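# Seat a round belt in both pulley grooves, uncrossed

## Task

Loop the round belt so it sits in the groove of each of the two pulleys, running straight between them rather than twisted into a cross, and leave it there once the robot lets go.

## Robot and tools

Robot: two arms, left_arm and right_arm, each with a two-finger gripper. The arms' names do not match image sides. left_arm sits on the +y side, based near (-0.031, +0.229, +0.003) m; right_arm near (-0.031, -0.282, +0.001) m.

Frames: the scene frame has its origin at table-top height, halfway between the nominal bases, +x pointing out over the table, +z up. Printed hand positions (end_effector_position, metres) and orientations (end_effector_quat_wxyz) are in this frame and may be off by a few centimetres, more when an arm reaches far. Offsets you send are measured instead along each arm's own Hand target axes. On a gripper, the fingers point along +z and spread along y; the reported position is the point between the pads, roughly 1 cm short of the tips.

execute_actions(actions, cameras): actions is a list of actions; each action is up to 15 rows, each row one control step of 1/30 s. If fewer rows are given, the last row repeats to fill 15. Every row is a single list of 14 numbers, each in [-1, 1], covering both arms: dx, dy, dz, rx, ry, rz, opening for left_arm, then those seven for right_arm. The six pose numbers are an offset, in the Hand target's own axes, from where that Hand target stood when the action began (not from the previous row); 1.0 equals 0.6 m or 180 degrees, and rx, ry, rz form one rotation vector. Because each new action starts from the current Hand target, sending the same offset again keeps moving further. The opening is absolute: +1 fully open (0.094 m), -1 closed. Sending all six pose zeros re-asks for the current Hand target; a 0 opening is a real half-open command, so repeat the present opening to leave a gripper alone. An empty actions list returns full state and all camera images.

move(target, speed, blend, opening_speed, grip_force, blocking, cameras): target is one 14-number row as above, or a list of up to 15 such rows; every row is an offset from the same starting Hand targets, not chained. Paths are straight and do not avoid obstacles or the other arm. speed is m/s, 0.002 to 2.9, default 0.25 (rotation capped at twice that in rad/s), one value or one per target. blend (m) rounds corners in a list; 0 stops at each point. opening_speed is the opening's rate per second on the -1..+1 scale, at least 0.2; use it to close gently. grip_force is newtons per pad, 10 to 50, one value or one per arm; it persists, and lower values close slowly. The whole move is capped at 10 s. blocking=false returns after about 0.5 s while motion continues. The result adds a move: line, e.g. done, off_target, moving, held or fault, plus limits such as paced (pose clipped) or held (steps withheld). Done means at rest within 10 mm and 2 degrees; it says nothing about contact.

wait(seconds 0..10): lets time pass holding commands; returns early if a move ends. stop(): brakes a running move. zoom_image(camera, region [x0,y0,x1,y1] pixels, max 504 each side): closer look at a camera's latest image; cameras are cam_high, cam_low, cam_board, cam_idler, cam_left_wrist, cam_right_wrist, all 504x504. read_manual: licence texts only. finished_scene(scene): ends the scene irreversibly; call it only when the belt rests seated with the robot clear.

Reading results: Hand target is the last commanded pose after clipping; the gripper often rests short of it, and the next command, even zeros, asks for it again. If still short, send the gap as an offset. grip_measured is the measured opening on the command scale; it reads a little wide when empty and narrower than a squeezed part. Joint velocities may show "within noise". Joint torques include the arm's own weight, have offsets and noise, and joints 1-3 wrap at ±28 N m. Tool commands lists present commands.

Cautions: orientation commands are clipped to 40 degrees from the measured orientation each step, so rotate in steps. Gravity and friction can leave a gripper low, short or tilted, especially at long reach; check and correct after each move. Keep paths away from an arm's own base, which can flip its shoulder. Fast motion overshoots and hits harder; aim contacts gently and not far past the surface. A blocked arm keeps pushing until commanded back. Never let the grippers, housings or wrist cameras touch each other, and never close one gripper on the other's fingers; the clearance check does not prevent this. Avoid stretching arms out or pushing against unreachable poses for long: motors heat, a MOTOR HOT line warns at 75 °C, 90 °C folds that arm away for the scene, 100 °C lets it drop. Do not drop the belt, release it while moving, strike fixed parts, or let anything fall off the table; avoid strain on the wrist camera cables. Thinking time lets the scene run, so keep plans concise; smooth, low-effort motion is preferred.

Each tool is called after "Emit:" as name(argument=value, ...) on one line, values as JSON.

## Session

Emit:
execute_actions(actions=[])

Scene clock: 0.00 s.
left_arm: end_effector_position=(+0.3632, +0.2135, +0.1060) grip_measured=+1.000 end_effector_quat_wxyz=(+0.605, -0.002, +0.797, +0.012) | right_arm: end_effector_position=(+0.3592, -0.3197, +0.0847) grip_measured=+1.000 end_effector_quat_wxyz=(+0.554, +0.079, +0.819, -0.126)
Joint positions: left_arm=[-0.07 1.542 0.339 0.93 -0.103 -0.012 0.094] | right_arm=[0.047 1.571 0.385 0.799 0.352 0.012 0.094]
Joint velocities: within noise
Joint torques (N m): no reading
Motor temperatures (°C): left_arm=[25 29 27 23 24 24 25] | right_arm=[24 28 26 25 26 22 23]
Heat: left arm: 29 °C; right arm: 28 °C.
Hand target: left_arm +0.3655, +0.2134, +0.1122; +0.611, -0.003, +0.791, +0.011 | right_arm +0.3621, -0.3195, +0.0914; +0.562, +0.081, +0.814, -0.124
Tool commands: left_gripper/opening=+1.0 right_gripper/opening=+1.0

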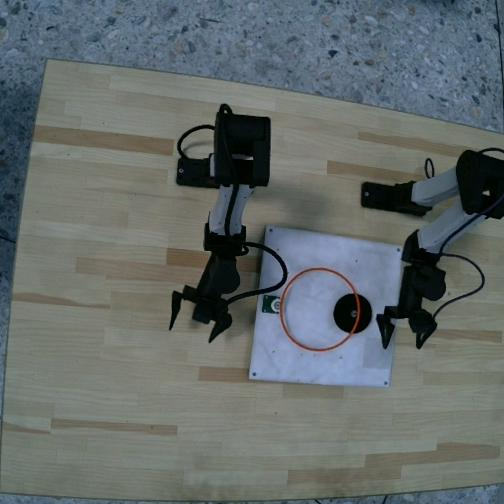

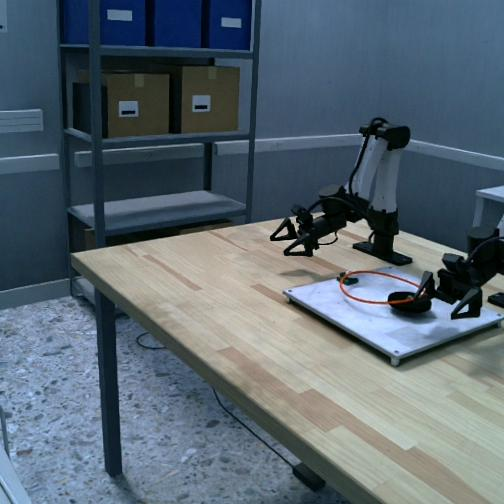

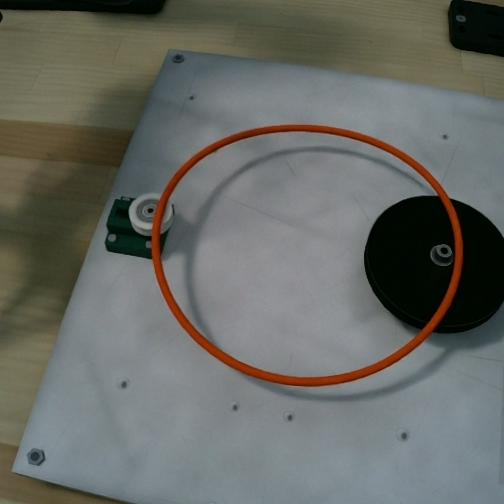

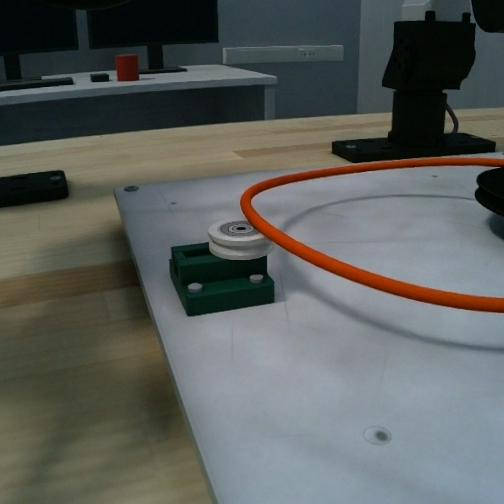

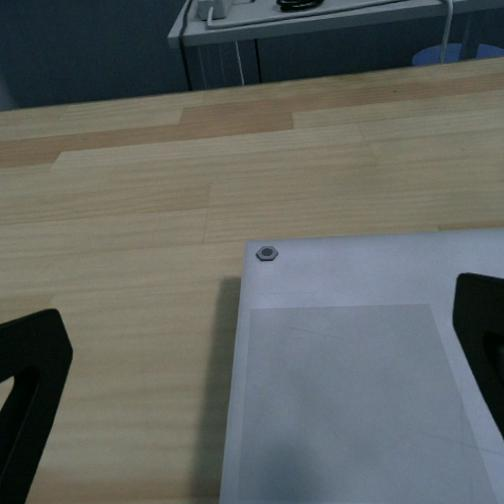

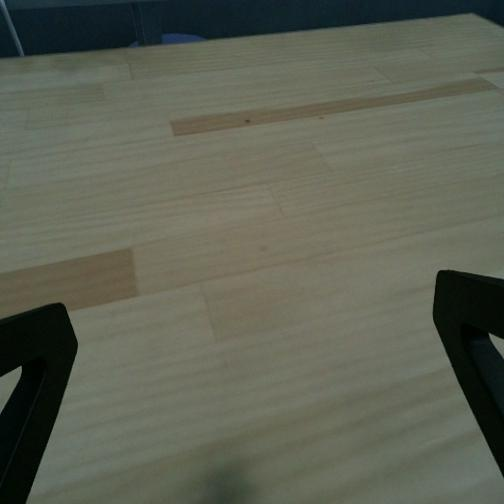

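Emit:
zoom_image(camera="cam_idler", region=[130, 130, 382, 382])

Emit:
zoom_image(camera="cam_low", region=[270, 220, 504, 390])

Emit:
zoom_image(camera="cam_high", region=[160, 150, 440, 400])

Emit:
zoom_image(camera="cam_board", region=[304, 150, 504, 350])

Scaled by 2.000 from the camera's 504x504 image, which has a finer 720x720 frame.

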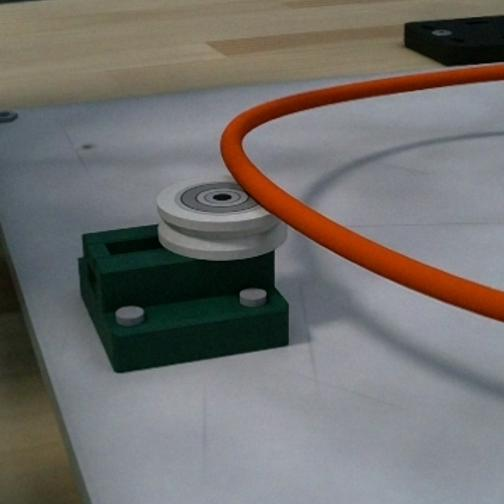

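Scaled by 2.154 from the camera's 504x504 image, which has a finer 720x720 frame.

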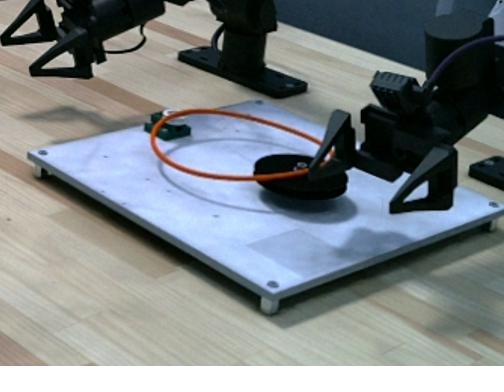

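Scaled by 1.800 from the camera's 504x504 image, which has a finer 720x720 frame.

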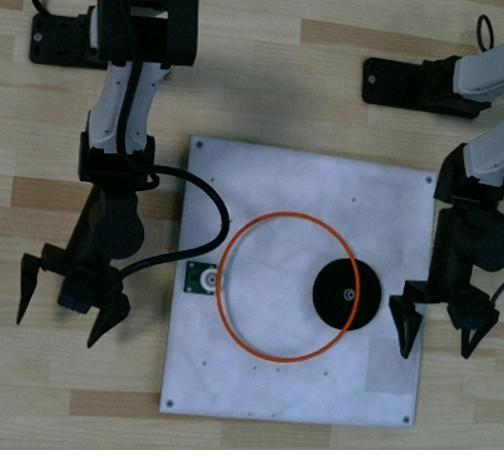

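Scaled by 2.520 from the camera's 504x504 image, which has a finer 720x720 frame.

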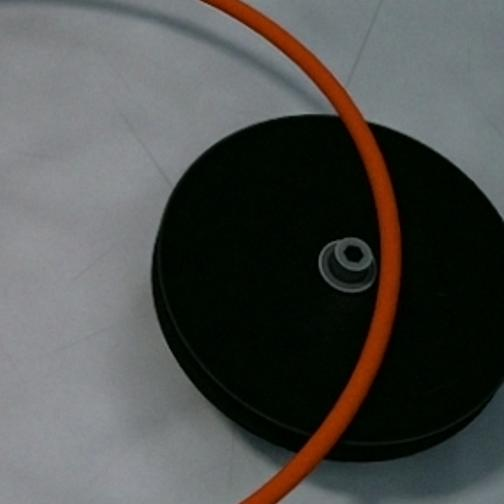

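Emit:
move(target=[-0.214,-0.192,-0.221,0,0.418,0,1,0,0,0,0,0,0,1], cameras=["all"])

Scene clock: 85.53 s.
left_arm: end_effector_position=(+0.2773, +0.0948, +0.2535) grip_measured=+1.000 end_effector_quat_wxyz=(+0.117, -0.003, +0.992, -0.038) | right_arm: end_effector_position=(+0.3592, -0.3197, +0.0847) grip_measured=+1.000 end_effector_quat_wxyz=(+0.554, +0.079, +0.819, -0.126)
Joint positions: left_arm=[-0.41 1.693 1.931 -1.563 -0.028 -0.427 0.094] | right_arm=[0.047 1.571 0.385 0.799 0.352 0.012 0.094]
Joint torques (N m): left_arm=[-0.55 -8.66 7.97 0.67 -0.03 -0.23] | right_arm=[0.17 -7.66 5.9 1.9 0.05 -0.06]
Motor temperatures (°C): left_arm=[25 32 32 36 24 24 25] | right_arm=[24 34 29 34 25 22 23]
Heat: left arm: 36 °C; right arm: 34 °C.
Hand target: left_arm +0.2716, +0.0943, +0.2681; +0.001, -0.009, +1.000, +0.007 | right_arm +0.3621, -0.3195, +0.0914; +0.562, +0.081, +0.814, -0.124
Off the commanded pose: left_arm 0.016 m, 14 deg | right_arm 0.007 m, 1 deg.
joint sent to its limit (left arm) — joint 4 (wrist pitch), lower limit. The joint targets are off in orientation, not in position.
move: off_target (left_arm)

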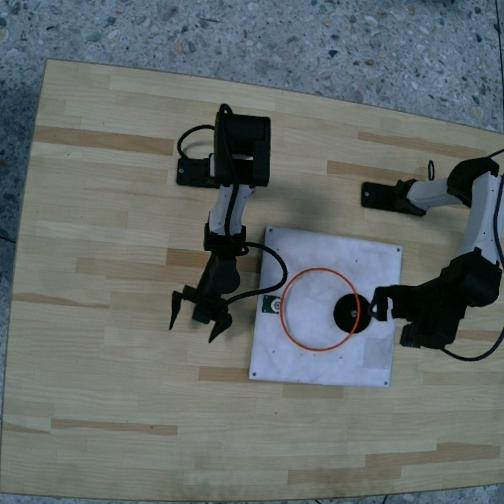

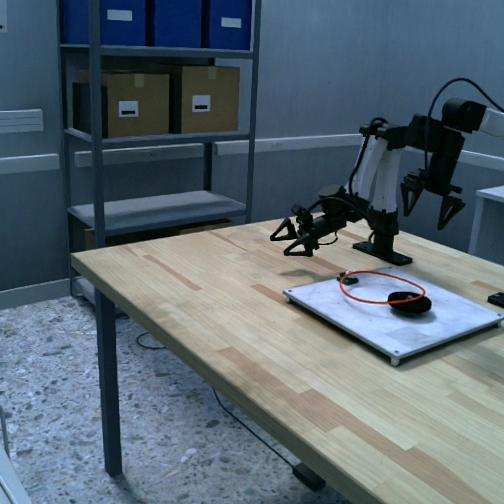

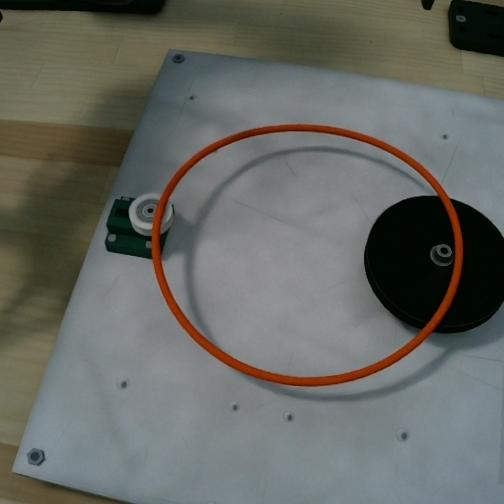

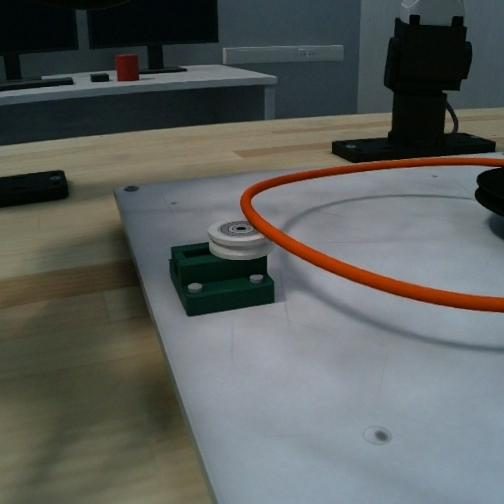

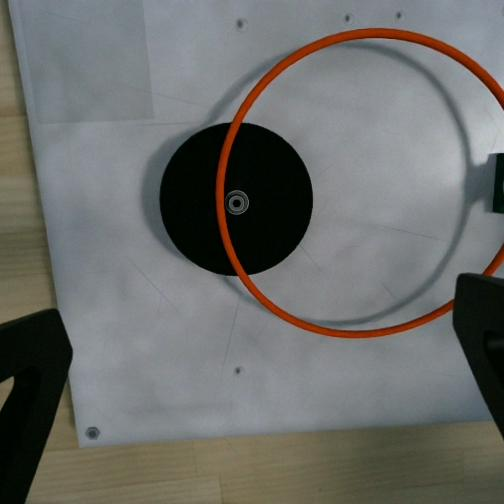

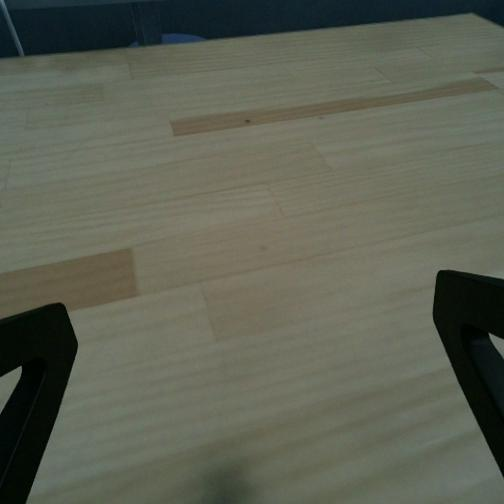

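Emit:
move(target=[-0.022,0.06,0.23,0,0,0,0.2,-0.063,0.238,-0.242,-0.084,0.381,-0.055,0.2], cameras=["all"])

Scene clock: 149.70 s.
left_arm: end_effector_position=(+0.2801, +0.1324, +0.1353) grip_measured=+0.202 end_effector_quat_wxyz=(+0.000, -0.011, +1.000, +0.009) | right_arm: end_effector_position=(+0.2819, -0.1449, +0.1553) grip_measured=+0.202 end_effector_quat_wxyz=(-0.001, -0.001, +1.000, -0.008)
Joint positions: left_arm=[-0.295 1.783 1.579 -1.373 -0.017 -0.333 0.056] | right_arm=[0.409 1.855 1.754 -1.479 0.013 0.417 0.056]
Joint torques (N m): left_arm=[0.34 -6.43 5.78 0.5 -0.1 0.03] | right_arm=[0.55 -10.33 8.81 0.27 -0.11 0.04]
Motor temperatures (°C): left_arm=[25 39 34 30 24 24 25] | right_arm=[24 35 30 36 25 22 23]
Heat: left arm: 39 °C; right arm: 36 °C.
Hand target: left_arm +0.2845, +0.1325, +0.1307; +0.001, -0.009, +1.000, +0.007 | right_arm +0.2843, -0.1401, +0.1597; +0.001, +0.000, +1.000, -0.001
Off the commanded pose: left_arm 0.006 m, 0 deg | right_arm 0.007 m, 1 deg.
move: done

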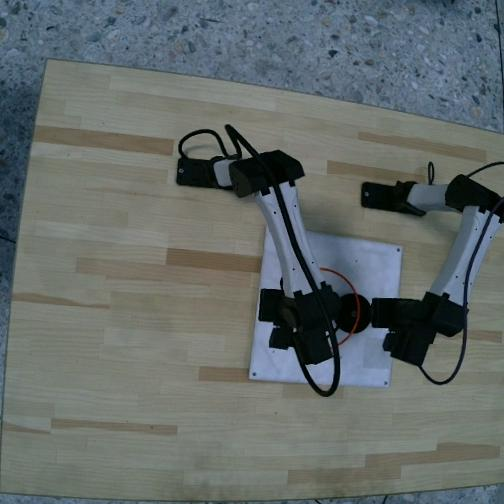

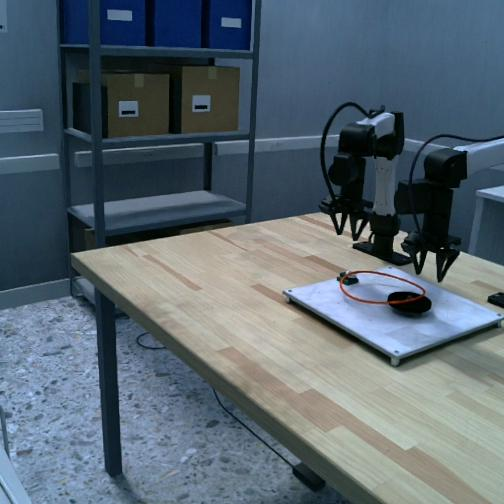

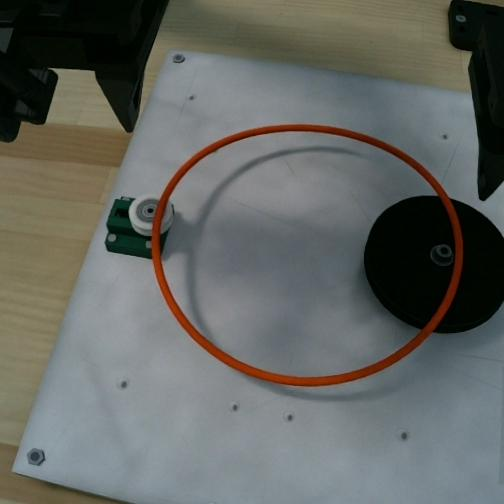

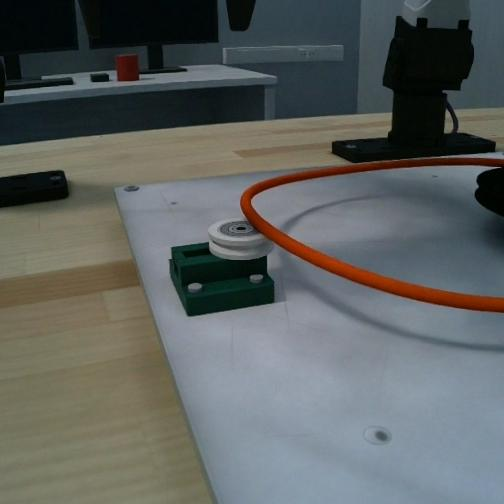

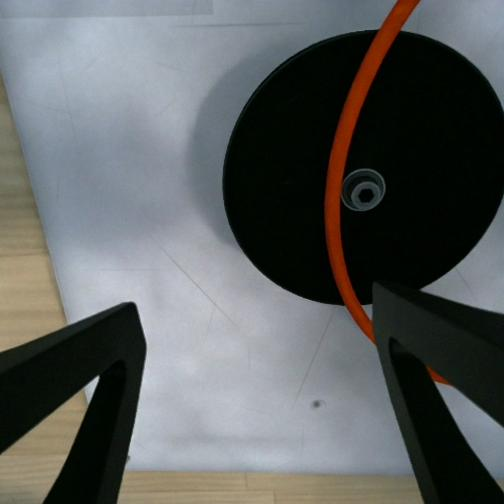

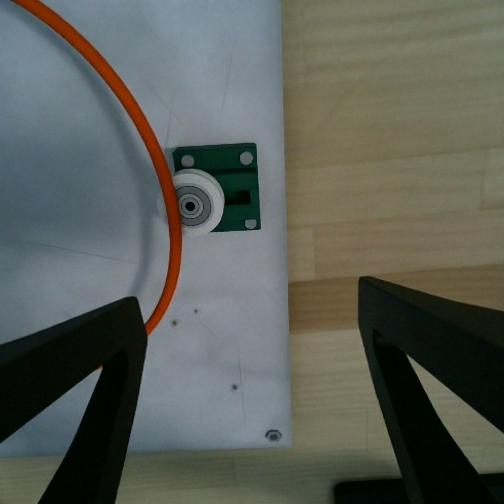

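Emit:
move(target=[-0.05,-0.049,0.051,0,0,0,0.2,0,0,0,0,0,0,0.2], cameras=["cam_low","cam_board","cam_left_wrist"])

Emit:
zoom_image(camera="cam_low", region=[330, 220, 470, 340])

Scene clock: 180.93 s.
left_arm: end_effector_position=(+0.3055, +0.1089, +0.0984) grip_measured=+0.202 end_effector_quat_wxyz=(-0.013, -0.004, +1.000, +0.014) | right_arm: end_effector_position=(+0.2817, -0.1449, +0.1553) grip_measured=+0.202 end_effector_quat_wxyz=(-0.002, -0.001, +1.000, -0.008)
Joint positions: left_arm=[-0.336 1.935 1.63 -1.298 -0.017 -0.36 0.056] | right_arm=[0.409 1.855 1.754 -1.479 0.012 0.417 0.056]
Joint torques (N m): left_arm=[-0.47 -7.58 8.27 0.46 -0.08 -0.21] | right_arm=[0.59 -10.18 8.77 0.31 -0.07 0.07]
Heat: left arm: 38 °C; right arm: 36 °C.
Hand target: left_arm +0.3152, +0.1041, +0.0998; +0.001, -0.009, +1.000, +0.007 | right_arm +0.2843, -0.1401, +0.1597; +0.001, +0.000, +1.000, -0.001
Off the commanded pose: left_arm 0.011 m, 2 deg | right_arm 0.007 m, 1 deg.
move: off_target (left_arm)
Images, in order (width x height): cam_low 504x504, cam_board 504x504, cam_left_wrist 504x504.

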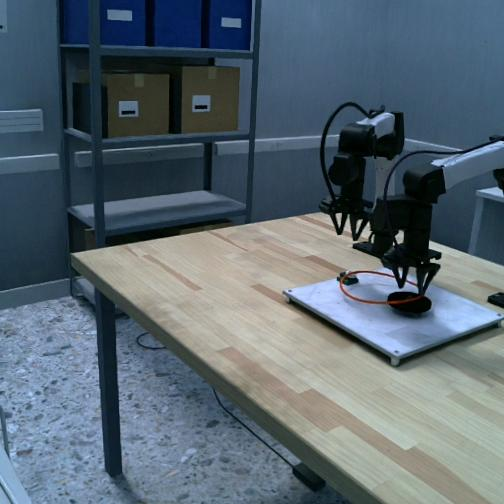

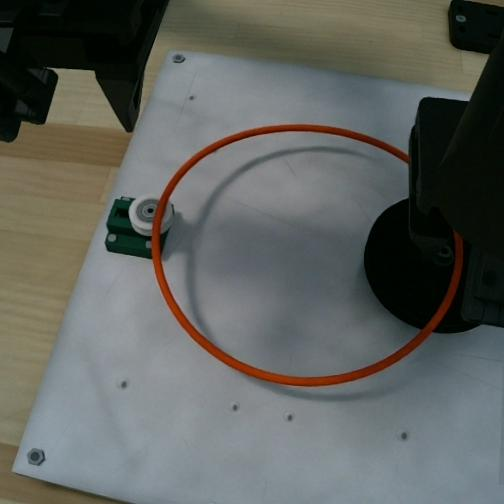

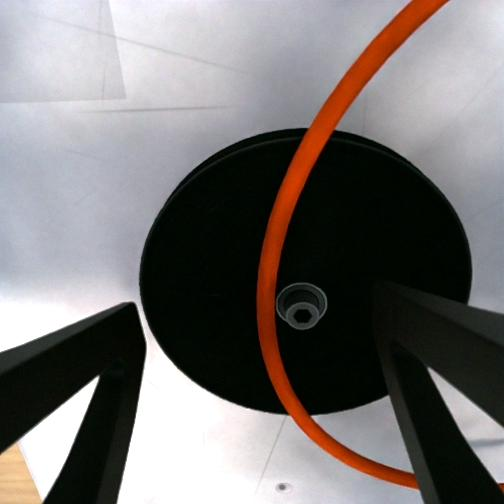

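Scaled by 3.600 from the camera's 504x504 image, which has a finer 720x720 frame.

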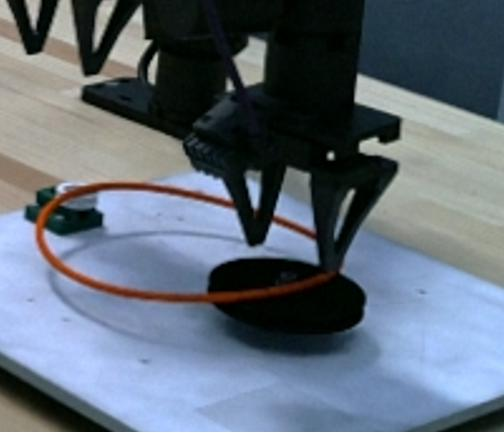

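Emit:
move(target=[-0.012,-0.007,0.035,0,0,0,0.2,0,0,0,0,0,0,0.2], speed=0.1, cameras=["cam_low","cam_left_wrist"])

Emit:
zoom_image(camera="cam_low", region=[370, 240, 450, 320])

Scene clock: 201.87 s.
left_arm: end_effector_position=(+0.3201, +0.1036, +0.0850) grip_measured=+0.202 end_effector_quat_wxyz=(+0.001, -0.006, +1.000, +0.009) | right_arm: end_effector_position=(+0.2817, -0.1449, +0.1553) grip_measured=+0.202 end_effector_quat_wxyz=(-0.002, -0.001, +1.000, -0.008)
Joint positions: left_arm=[-0.336 1.973 1.63 -1.232 -0.017 -0.363 0.056] | right_arm=[0.409 1.855 1.754 -1.479 0.012 0.417 0.056]
Joint torques (N m): left_arm=[-0.66 -7.61 5.65 0.5 -0.1 -0.21] | right_arm=[0.46 -10.28 9.01 0.31 -0.08 0.04]
Motor temperatures (°C): left_arm=[25 38 36 28 24 24 25] | right_arm=[24 37 34 31 25 22 23]
Heat: left arm: 38 °C; right arm: 37 °C.
Hand target: left_arm +0.3225, +0.1004, +0.0787; +0.001, -0.009, +1.000, +0.007 | right_arm +0.2843, -0.1401, +0.1597; +0.001, +0.000, +1.000, -0.001
Off the commanded pose: left_arm 0.007 m, 0 deg | right_arm 0.007 m, 1 deg.
move: done
Images, in order (width x height): cam_low 504x504, cam_left_wrist 504x504.

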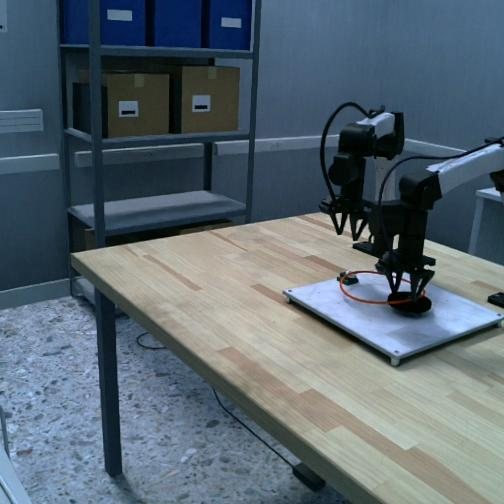

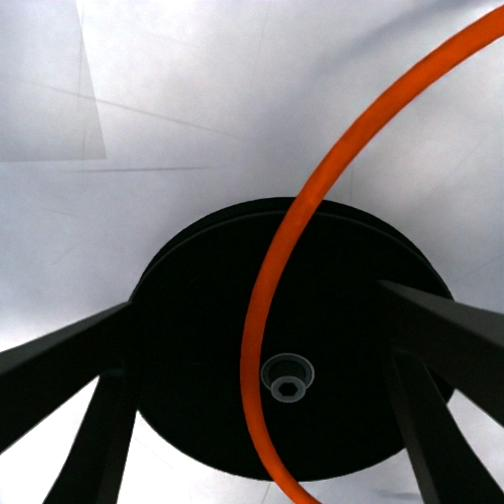

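Scaled by 6.300 from the camera's 504x504 image, which has a finer 720x720 frame.

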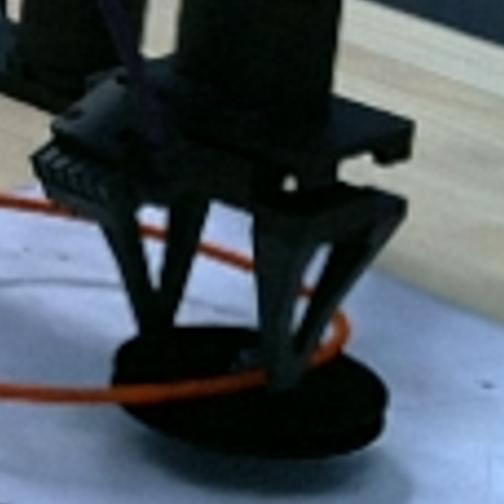

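Emit:
move(target=[0.008,0,0.02,0,0,0,-0.3,0,0,0,0,0,0,0.2], speed=0.06, cameras=["cam_low","cam_left_wrist"])

Emit:
zoom_image(camera="cam_low", region=[370, 240, 450, 320])

Scene clock: 209.30 s.
left_arm: end_effector_position=(+0.3141, +0.1045, +0.0708) grip_measured=-0.298 end_effector_quat_wxyz=(-0.007, -0.006, +1.000, +0.011) | right_arm: end_effector_position=(+0.2817, -0.1449, +0.1553) grip_measured=+0.202 end_effector_quat_wxyz=(-0.002, -0.001, +1.000, -0.008)
Joint positions: left_arm=[-0.339 1.973 1.573 -1.191 -0.016 -0.367 0.033] | right_arm=[0.409 1.855 1.754 -1.479 0.012 0.417 0.056]
Joint torques (N m): left_arm=[-0.75 -8.38 5.14 0.59 -0.1 -0.22] | right_arm=[0.46 -9.95 8.96 0.32 -0.11 0.04]
Heat: left arm: 40 °C; right arm: 37 °C.
Hand target: left_arm +0.3177, +0.1005, +0.0666; +0.001, -0.009, +1.000, +0.007 | right_arm +0.2843, -0.1401, +0.1597; +0.001, +0.000, +1.000, -0.001
Off the commanded pose: left_arm 0.007 m, 1 deg | right_arm 0.007 m, 1 deg.
move: done
Images, in order (width x height): cam_low 504x504, cam_left_wrist 504x504.

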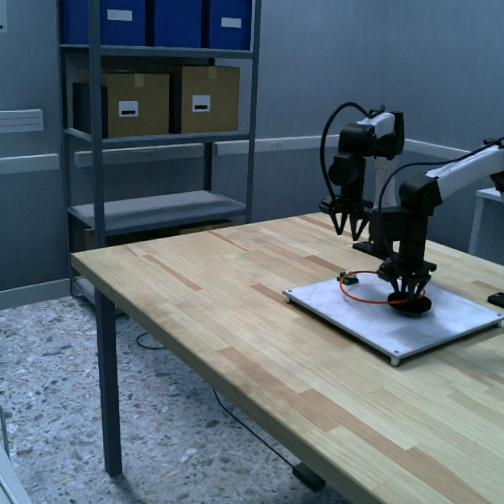

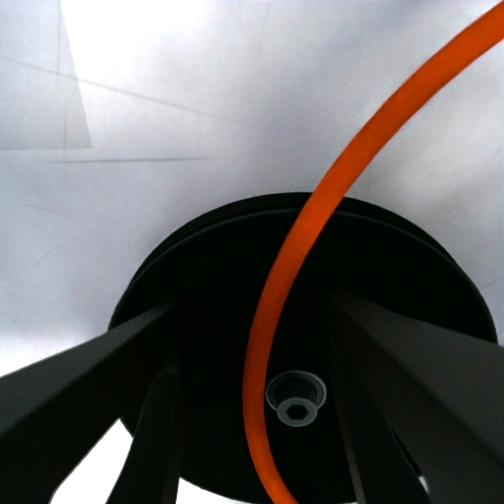

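Scaled by 6.300 from the camera's 504x504 image, which has a finer 720x720 frame.

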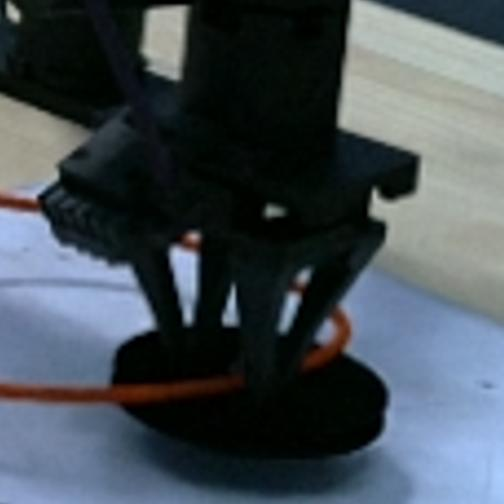

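Emit:
move(target=[[0,-0.007,0,0,0,0,-0.3,0,0,0,0,0,0,0.2],[0,-0.007,0,0,0,0,-0.97,0,0,0,0,0,0,0.2]], speed=0.06, opening_speed=0.7, grip_force=25, cameras=["cam_board","cam_left_wrist"])

Emit:
zoom_image(camera="cam_left_wrist", region=[130, 200, 380, 450])

Scene clock: 224.40 s.
left_arm: end_effector_position=(+0.3157, +0.1007, +0.0707) grip_measured=-0.886 end_effector_quat_wxyz=(+0.000, -0.006, +1.000, +0.013) | right_arm: end_effector_position=(+0.2817, -0.1449, +0.1553) grip_measured=+0.202 end_effector_quat_wxyz=(-0.002, -0.001, +1.000, -0.008)
Joint positions: left_arm=[-0.351 1.973 1.573 -1.18 -0.023 -0.378 0.005] | right_arm=[0.409 1.855 1.754 -1.479 0.012 0.417 0.056]
Joint torques (N m): left_arm=[-0.7 -7.95 5.86 0.48 -0.03 -0.22] | right_arm=[0.51 -10.25 8.99 0.33 -0.11 0.01]
Heat: left arm: 42 °C; right arm: 38 °C.
Hand target: left_arm +0.3177, +0.0962, +0.0666; +0.001, -0.009, +1.000, +0.007 | right_arm +0.2843, -0.1401, +0.1597; +0.001, +0.000, +1.000, -0.001
Off the commanded pose: left_arm 0.006 m, 1 deg | right_arm 0.007 m, 1 deg.
grip_force (N): 25, 25
move: done
Images, in order (width x height): cam_board 504x504, cam_left_wrist 504x504.

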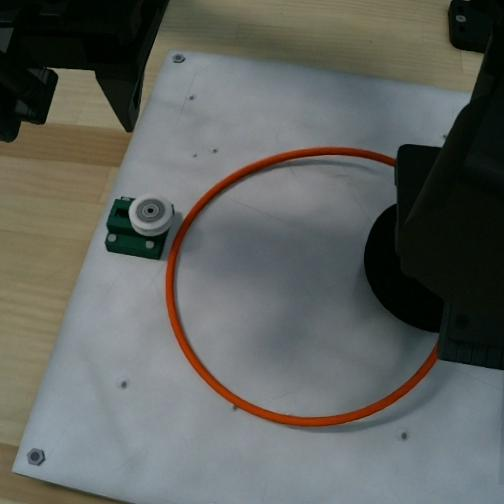

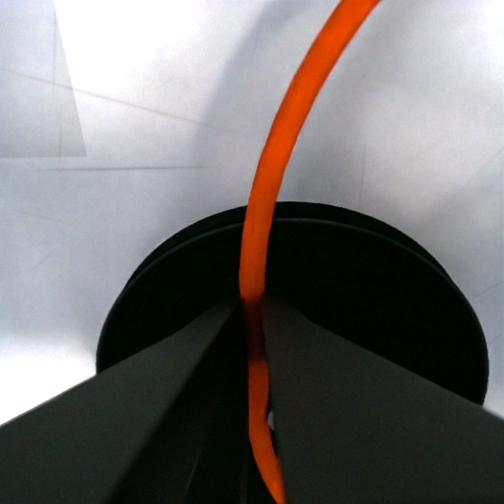

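Scaled by 2.016 from the camera's 504x504 image, which has a finer 720x720 frame.

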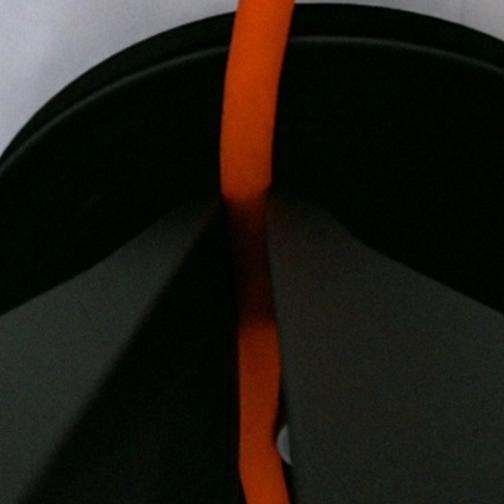

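Emit:
move(target=[[0,0,-0.06,0,0,0,-0.97,0,0,0,0,0,0,0.2],[0.044,0.106,-0.06,0,0,0,-0.97,0,0,0,0,0,0,0.2]], speed=0.12, cameras=["all"])

Scene clock: 240.17 s.
left_arm: end_effector_position=(+0.2861, +0.1602, +0.0949) grip_measured=-0.887 end_effector_quat_wxyz=(-0.021, -0.013, +1.000, +0.016) | right_arm: end_effector_position=(+0.2817, -0.1449, +0.1553) grip_measured=+0.202 end_effector_quat_wxyz=(-0.002, -0.001, +1.000, -0.008)
Joint positions: left_arm=[-0.21 1.825 1.47 -1.264 -0.021 -0.252 0.005] | right_arm=[0.409 1.855 1.754 -1.479 0.012 0.417 0.056]
Joint torques (N m): left_arm=[-0.01 -10.24 5.63 0.44 -0.05 0.02] | right_arm=[0.53 -10.29 8.85 0.34 -0.07 0.05]
Motor temperatures (°C): left_arm=[25 43 35 27 24 24 25] | right_arm=[24 38 35 30 25 22 23]
Heat: left arm: 43 °C; right arm: 38 °C.
Hand target: left_arm +0.2901, +0.1588, +0.1035; +0.001, -0.009, +1.000, +0.007 | right_arm +0.2843, -0.1401, +0.1597; +0.001, +0.000, +1.000, -0.001
Off the commanded pose: left_arm 0.010 m, 3 deg | right_arm 0.007 m, 1 deg.
grip_force (N): 25, 25
move: off_target (left_arm)

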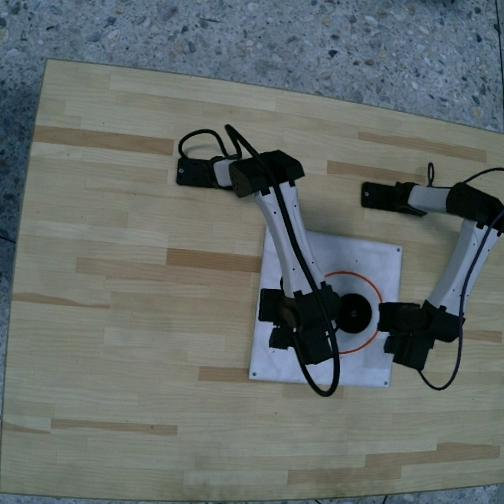

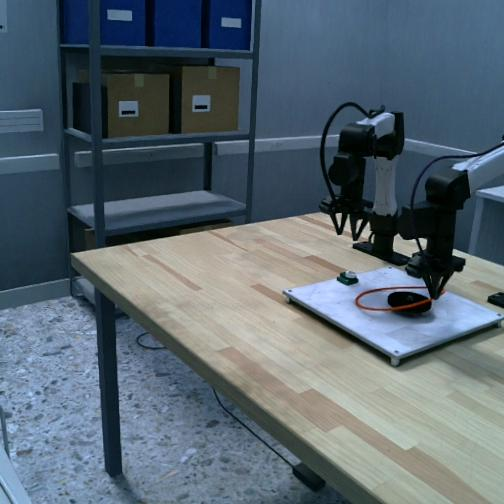

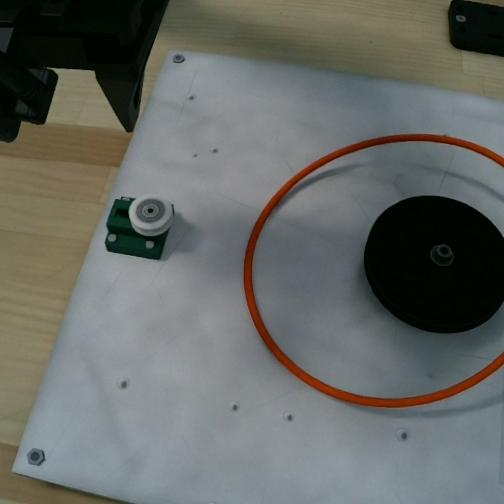

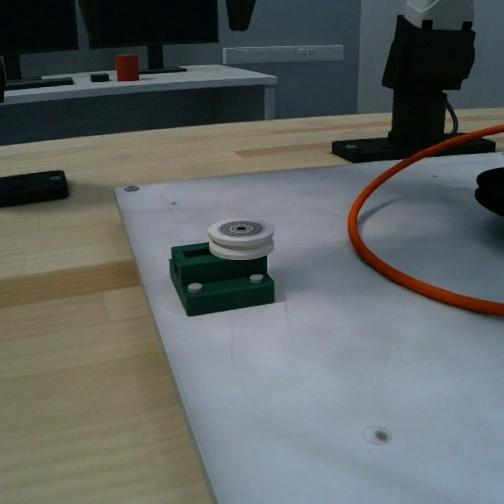

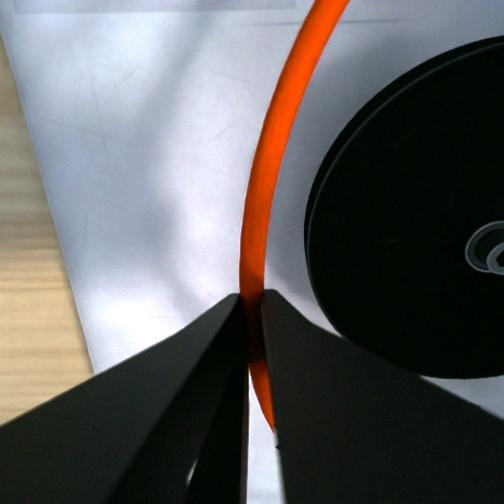

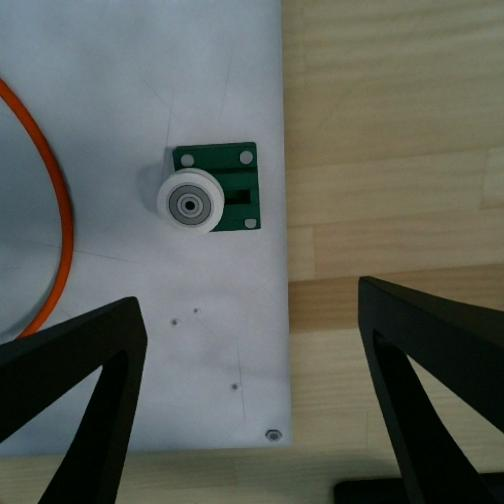

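Emit:
move(target=[0,0,0,0,0,0,-0.97,0.005,0.158,0.1,0,0,0,0.2], speed=0.15, cameras=["cam_low","cam_board","cam_right_wrist","cam_idler"])

Emit:
zoom_image(camera="cam_low", region=[330, 240, 450, 340])

Scene clock: 260.80 s.
left_arm: end_effector_position=(+0.2862, +0.1602, +0.0949) grip_measured=-0.887 end_effector_quat_wxyz=(-0.021, -0.013, +1.000, +0.016) | right_arm: end_effector_position=(+0.2730, -0.0531, +0.0937) grip_measured=+0.202 end_effector_quat_wxyz=(-0.014, -0.004, +1.000, -0.015)
Joint positions: left_arm=[-0.21 1.825 1.47 -1.264 -0.021 -0.251 0.005] | right_arm=[0.638 2.037 1.761 -1.336 0.008 0.641 0.056]
Joint torques (N m): left_arm=[-0.05 -10.21 5.61 0.42 -0.05 0.01] | right_arm=[0.13 -12.83 8.73 0.52 -0.05 0.05]
Motor temperatures (°C): left_arm=[25 49 34 27 24 24 26] | right_arm=[24 39 36 29 25 22 23]
Heat: left arm: 49 °C; right arm: 39 °C.
Hand target: left_arm +0.2901, +0.1588, +0.1035; +0.001, -0.009, +1.000, +0.007 | right_arm +0.2815, -0.0454, +0.0994; +0.001, +0.000, +1.000, -0.001
Off the commanded pose: left_arm 0.010 m, 3 deg | right_arm 0.013 m, 2 deg.
grip_force (N): 25, 25
move: off_target (left_arm, right_arm)
Images, in order (width x height): cam_low 504x504, cam_board 504x504, cam_idler 504x504, cam_right_wrist 504x504.

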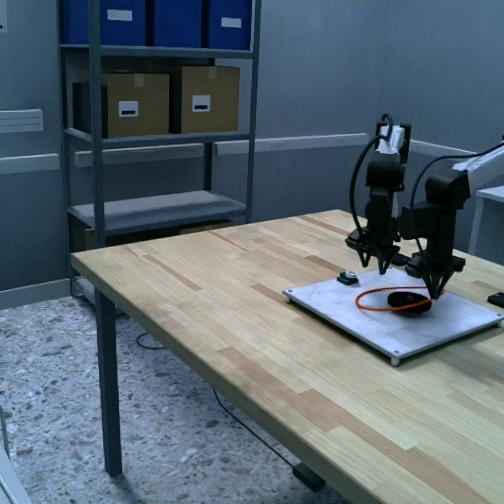

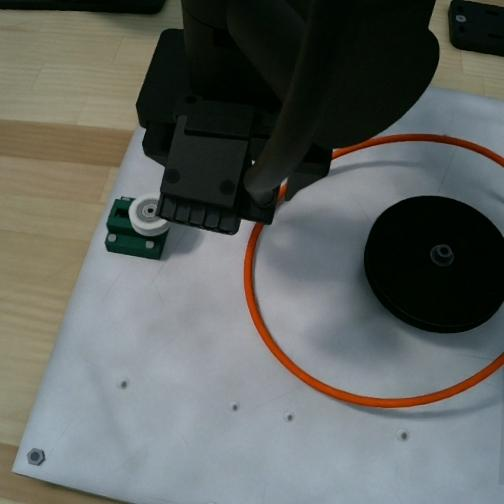

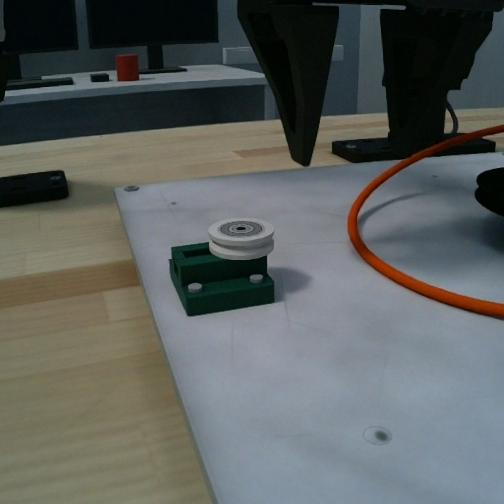

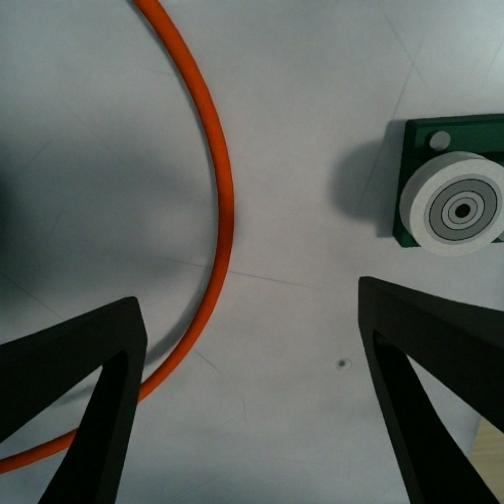

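Scaled by 4.200 from the camera's 504x504 image, which has a finer 720x720 frame.

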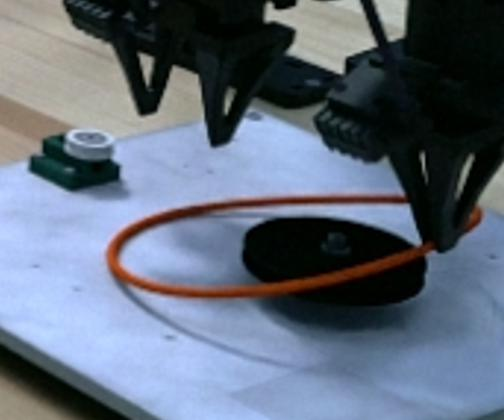

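Emit:
move(target=[0,0,0,0,0,0,-0.97,-0.0175,0.007,0.05,0,0,0,0], speed=0.1, cameras=["cam_low","cam_board","cam_right_wrist","cam_idler"])

Emit:
zoom_image(camera="cam_low", region=[330, 240, 450, 340])

Scene clock: 275.50 s.
left_arm: end_effector_position=(+0.2862, +0.1602, +0.0949) grip_measured=-0.887 end_effector_quat_wxyz=(-0.021, -0.013, +1.000, +0.016) | right_arm: end_effector_position=(+0.2898, -0.0404, +0.0744) grip_measured=+0.002 end_effector_quat_wxyz=(+0.002, -0.004, +1.000, -0.003)
Joint positions: left_arm=[-0.21 1.825 1.47 -1.264 -0.021 -0.251 0.005] | right_arm=[0.638 2.088 1.761 -1.244 0.008 0.642 0.047]
Joint torques (N m): left_arm=[-0.03 -10.18 5.56 0.43 -0.07 0.01] | right_arm=[-0.39 -12.97 5.08 0.56 -0.01 -0.02]
Motor temperatures (°C): left_arm=[25 51 34 27 24 24 26] | right_arm=[24 44 37 29 25 22 23]
Heat: left arm: 51 °C; right arm: 44 °C.
Hand target: left_arm +0.2901, +0.1588, +0.1035; +0.001, -0.009, +1.000, +0.007 | right_arm +0.2920, -0.0413, +0.0694; +0.001, +0.000, +1.000, -0.001
Off the commanded pose: left_arm 0.010 m, 3 deg | right_arm 0.006 m, 0 deg.
grip_force (N): 25, 25
move: off_target (left_arm)
Images, in order (width x height): cam_low 504x504, cam_board 504x504, cam_idler 504x504, cam_right_wrist 504x504.

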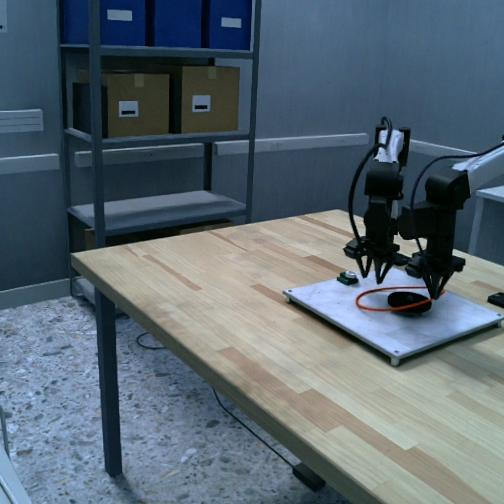

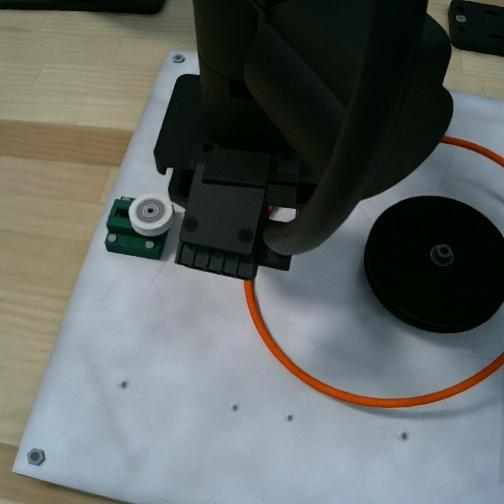

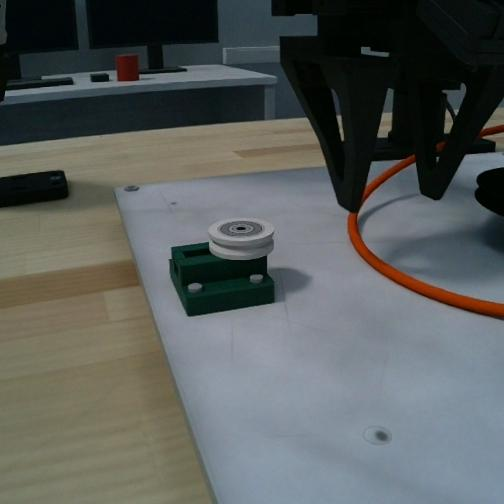

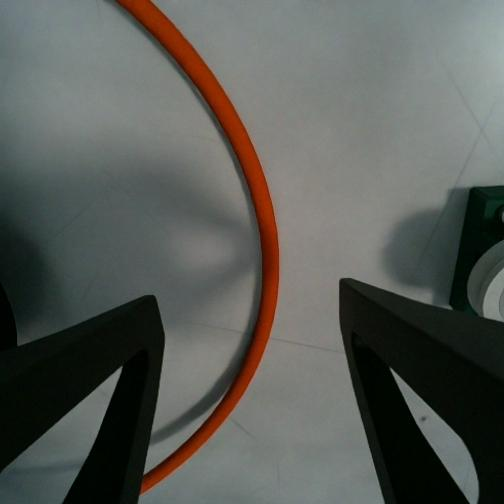

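Scaled by 4.200 from the camera's 504x504 image, which has a finer 720x720 frame.

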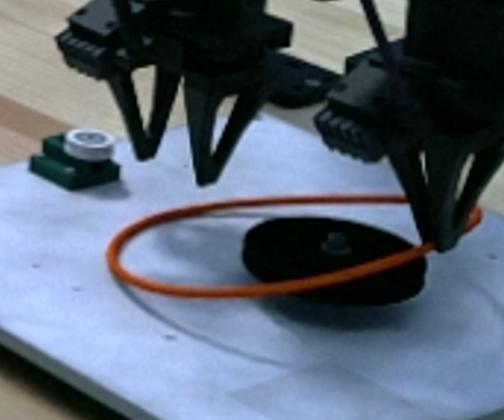

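Emit:
move(target=[0,0,0,0,0,0,-0.97,0.003,-0.010,0.032,0,0,0,-0.2], speed=0.08, cameras=["cam_low","cam_right_wrist","cam_idler"])

Emit:
zoom_image(camera="cam_idler", region=[254, 100, 504, 350])

Emit:
zoom_image(camera="cam_low", region=[330, 240, 450, 340])

Scene clock: 286.30 s.
left_arm: end_effector_position=(+0.2862, +0.1602, +0.0949) grip_measured=-0.887 end_effector_quat_wxyz=(-0.021, -0.013, +1.000, +0.016) | right_arm: end_effector_position=(+0.2880, -0.0471, +0.0517) grip_measured=-0.198 end_effector_quat_wxyz=(-0.002, +0.000, +1.000, -0.006)
Joint positions: left_arm=[-0.21 1.825 1.47 -1.264 -0.021 -0.251 0.005] | right_arm=[0.628 2.088 1.67 -1.163 0.008 0.639 0.038]
Joint torques (N m): left_arm=[-0.01 -10.25 5.6 0.43 -0.06 0.01] | right_arm=[-0.32 -13.68 5.19 0.48 -0.08 -0.08]
Heat: left arm: 53 °C; right arm: 46 °C.
Hand target: left_arm +0.2901, +0.1588, +0.1035; +0.001, -0.009, +1.000, +0.007 | right_arm +0.2904, -0.0473, +0.0503; +0.001, +0.000, +1.000, -0.001
Off the commanded pose: left_arm 0.010 m, 3 deg | right_arm 0.003 m, 1 deg.
grip_force (N): 25, 25
move: off_target (left_arm)
Images, in order (width x height): cam_low 504x504, cam_idler 504x504, cam_right_wrist 504x504.

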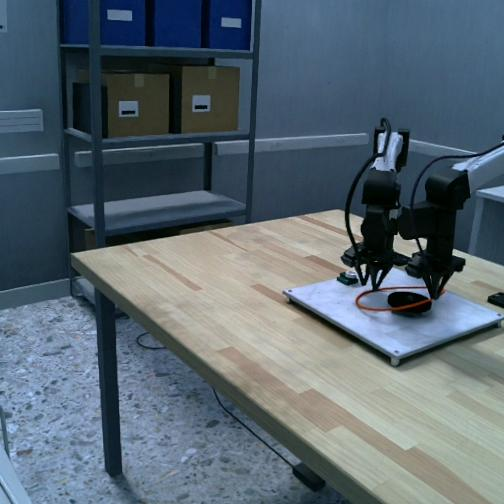

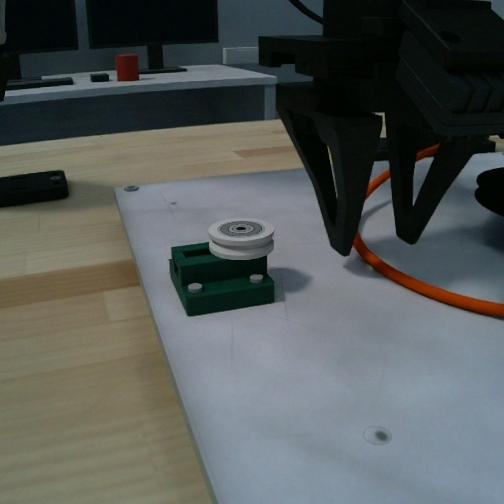

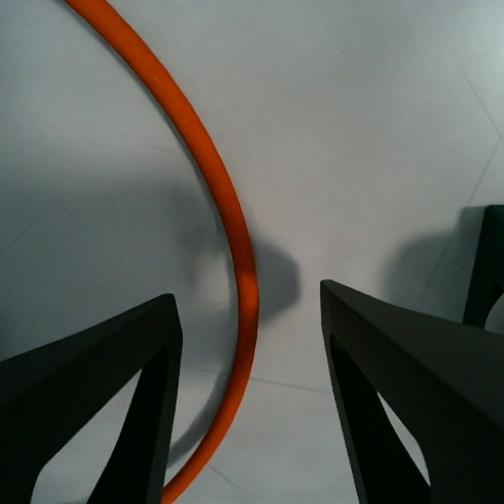

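Scaled by 2.016 from the camera's 504x504 image, which has a finer 720x720 frame.

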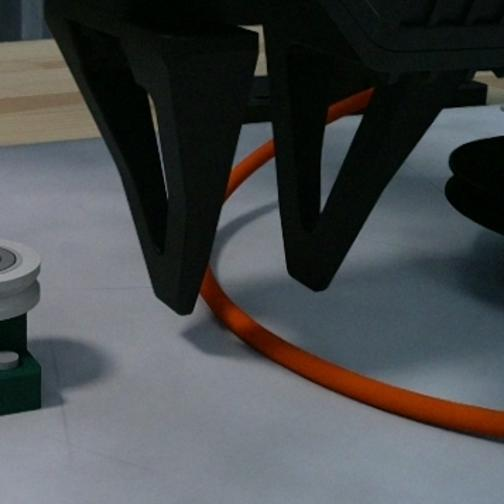

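Scaled by 4.200 from the camera's 504x504 image, which has a finer 720x720 frame.

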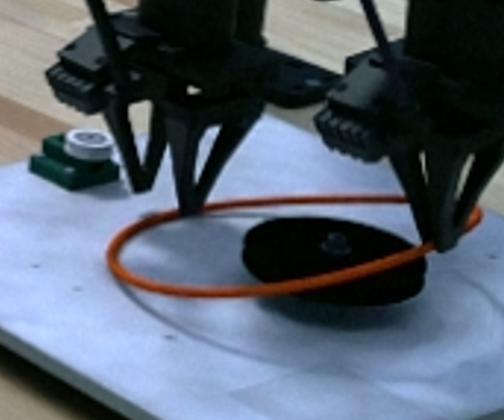

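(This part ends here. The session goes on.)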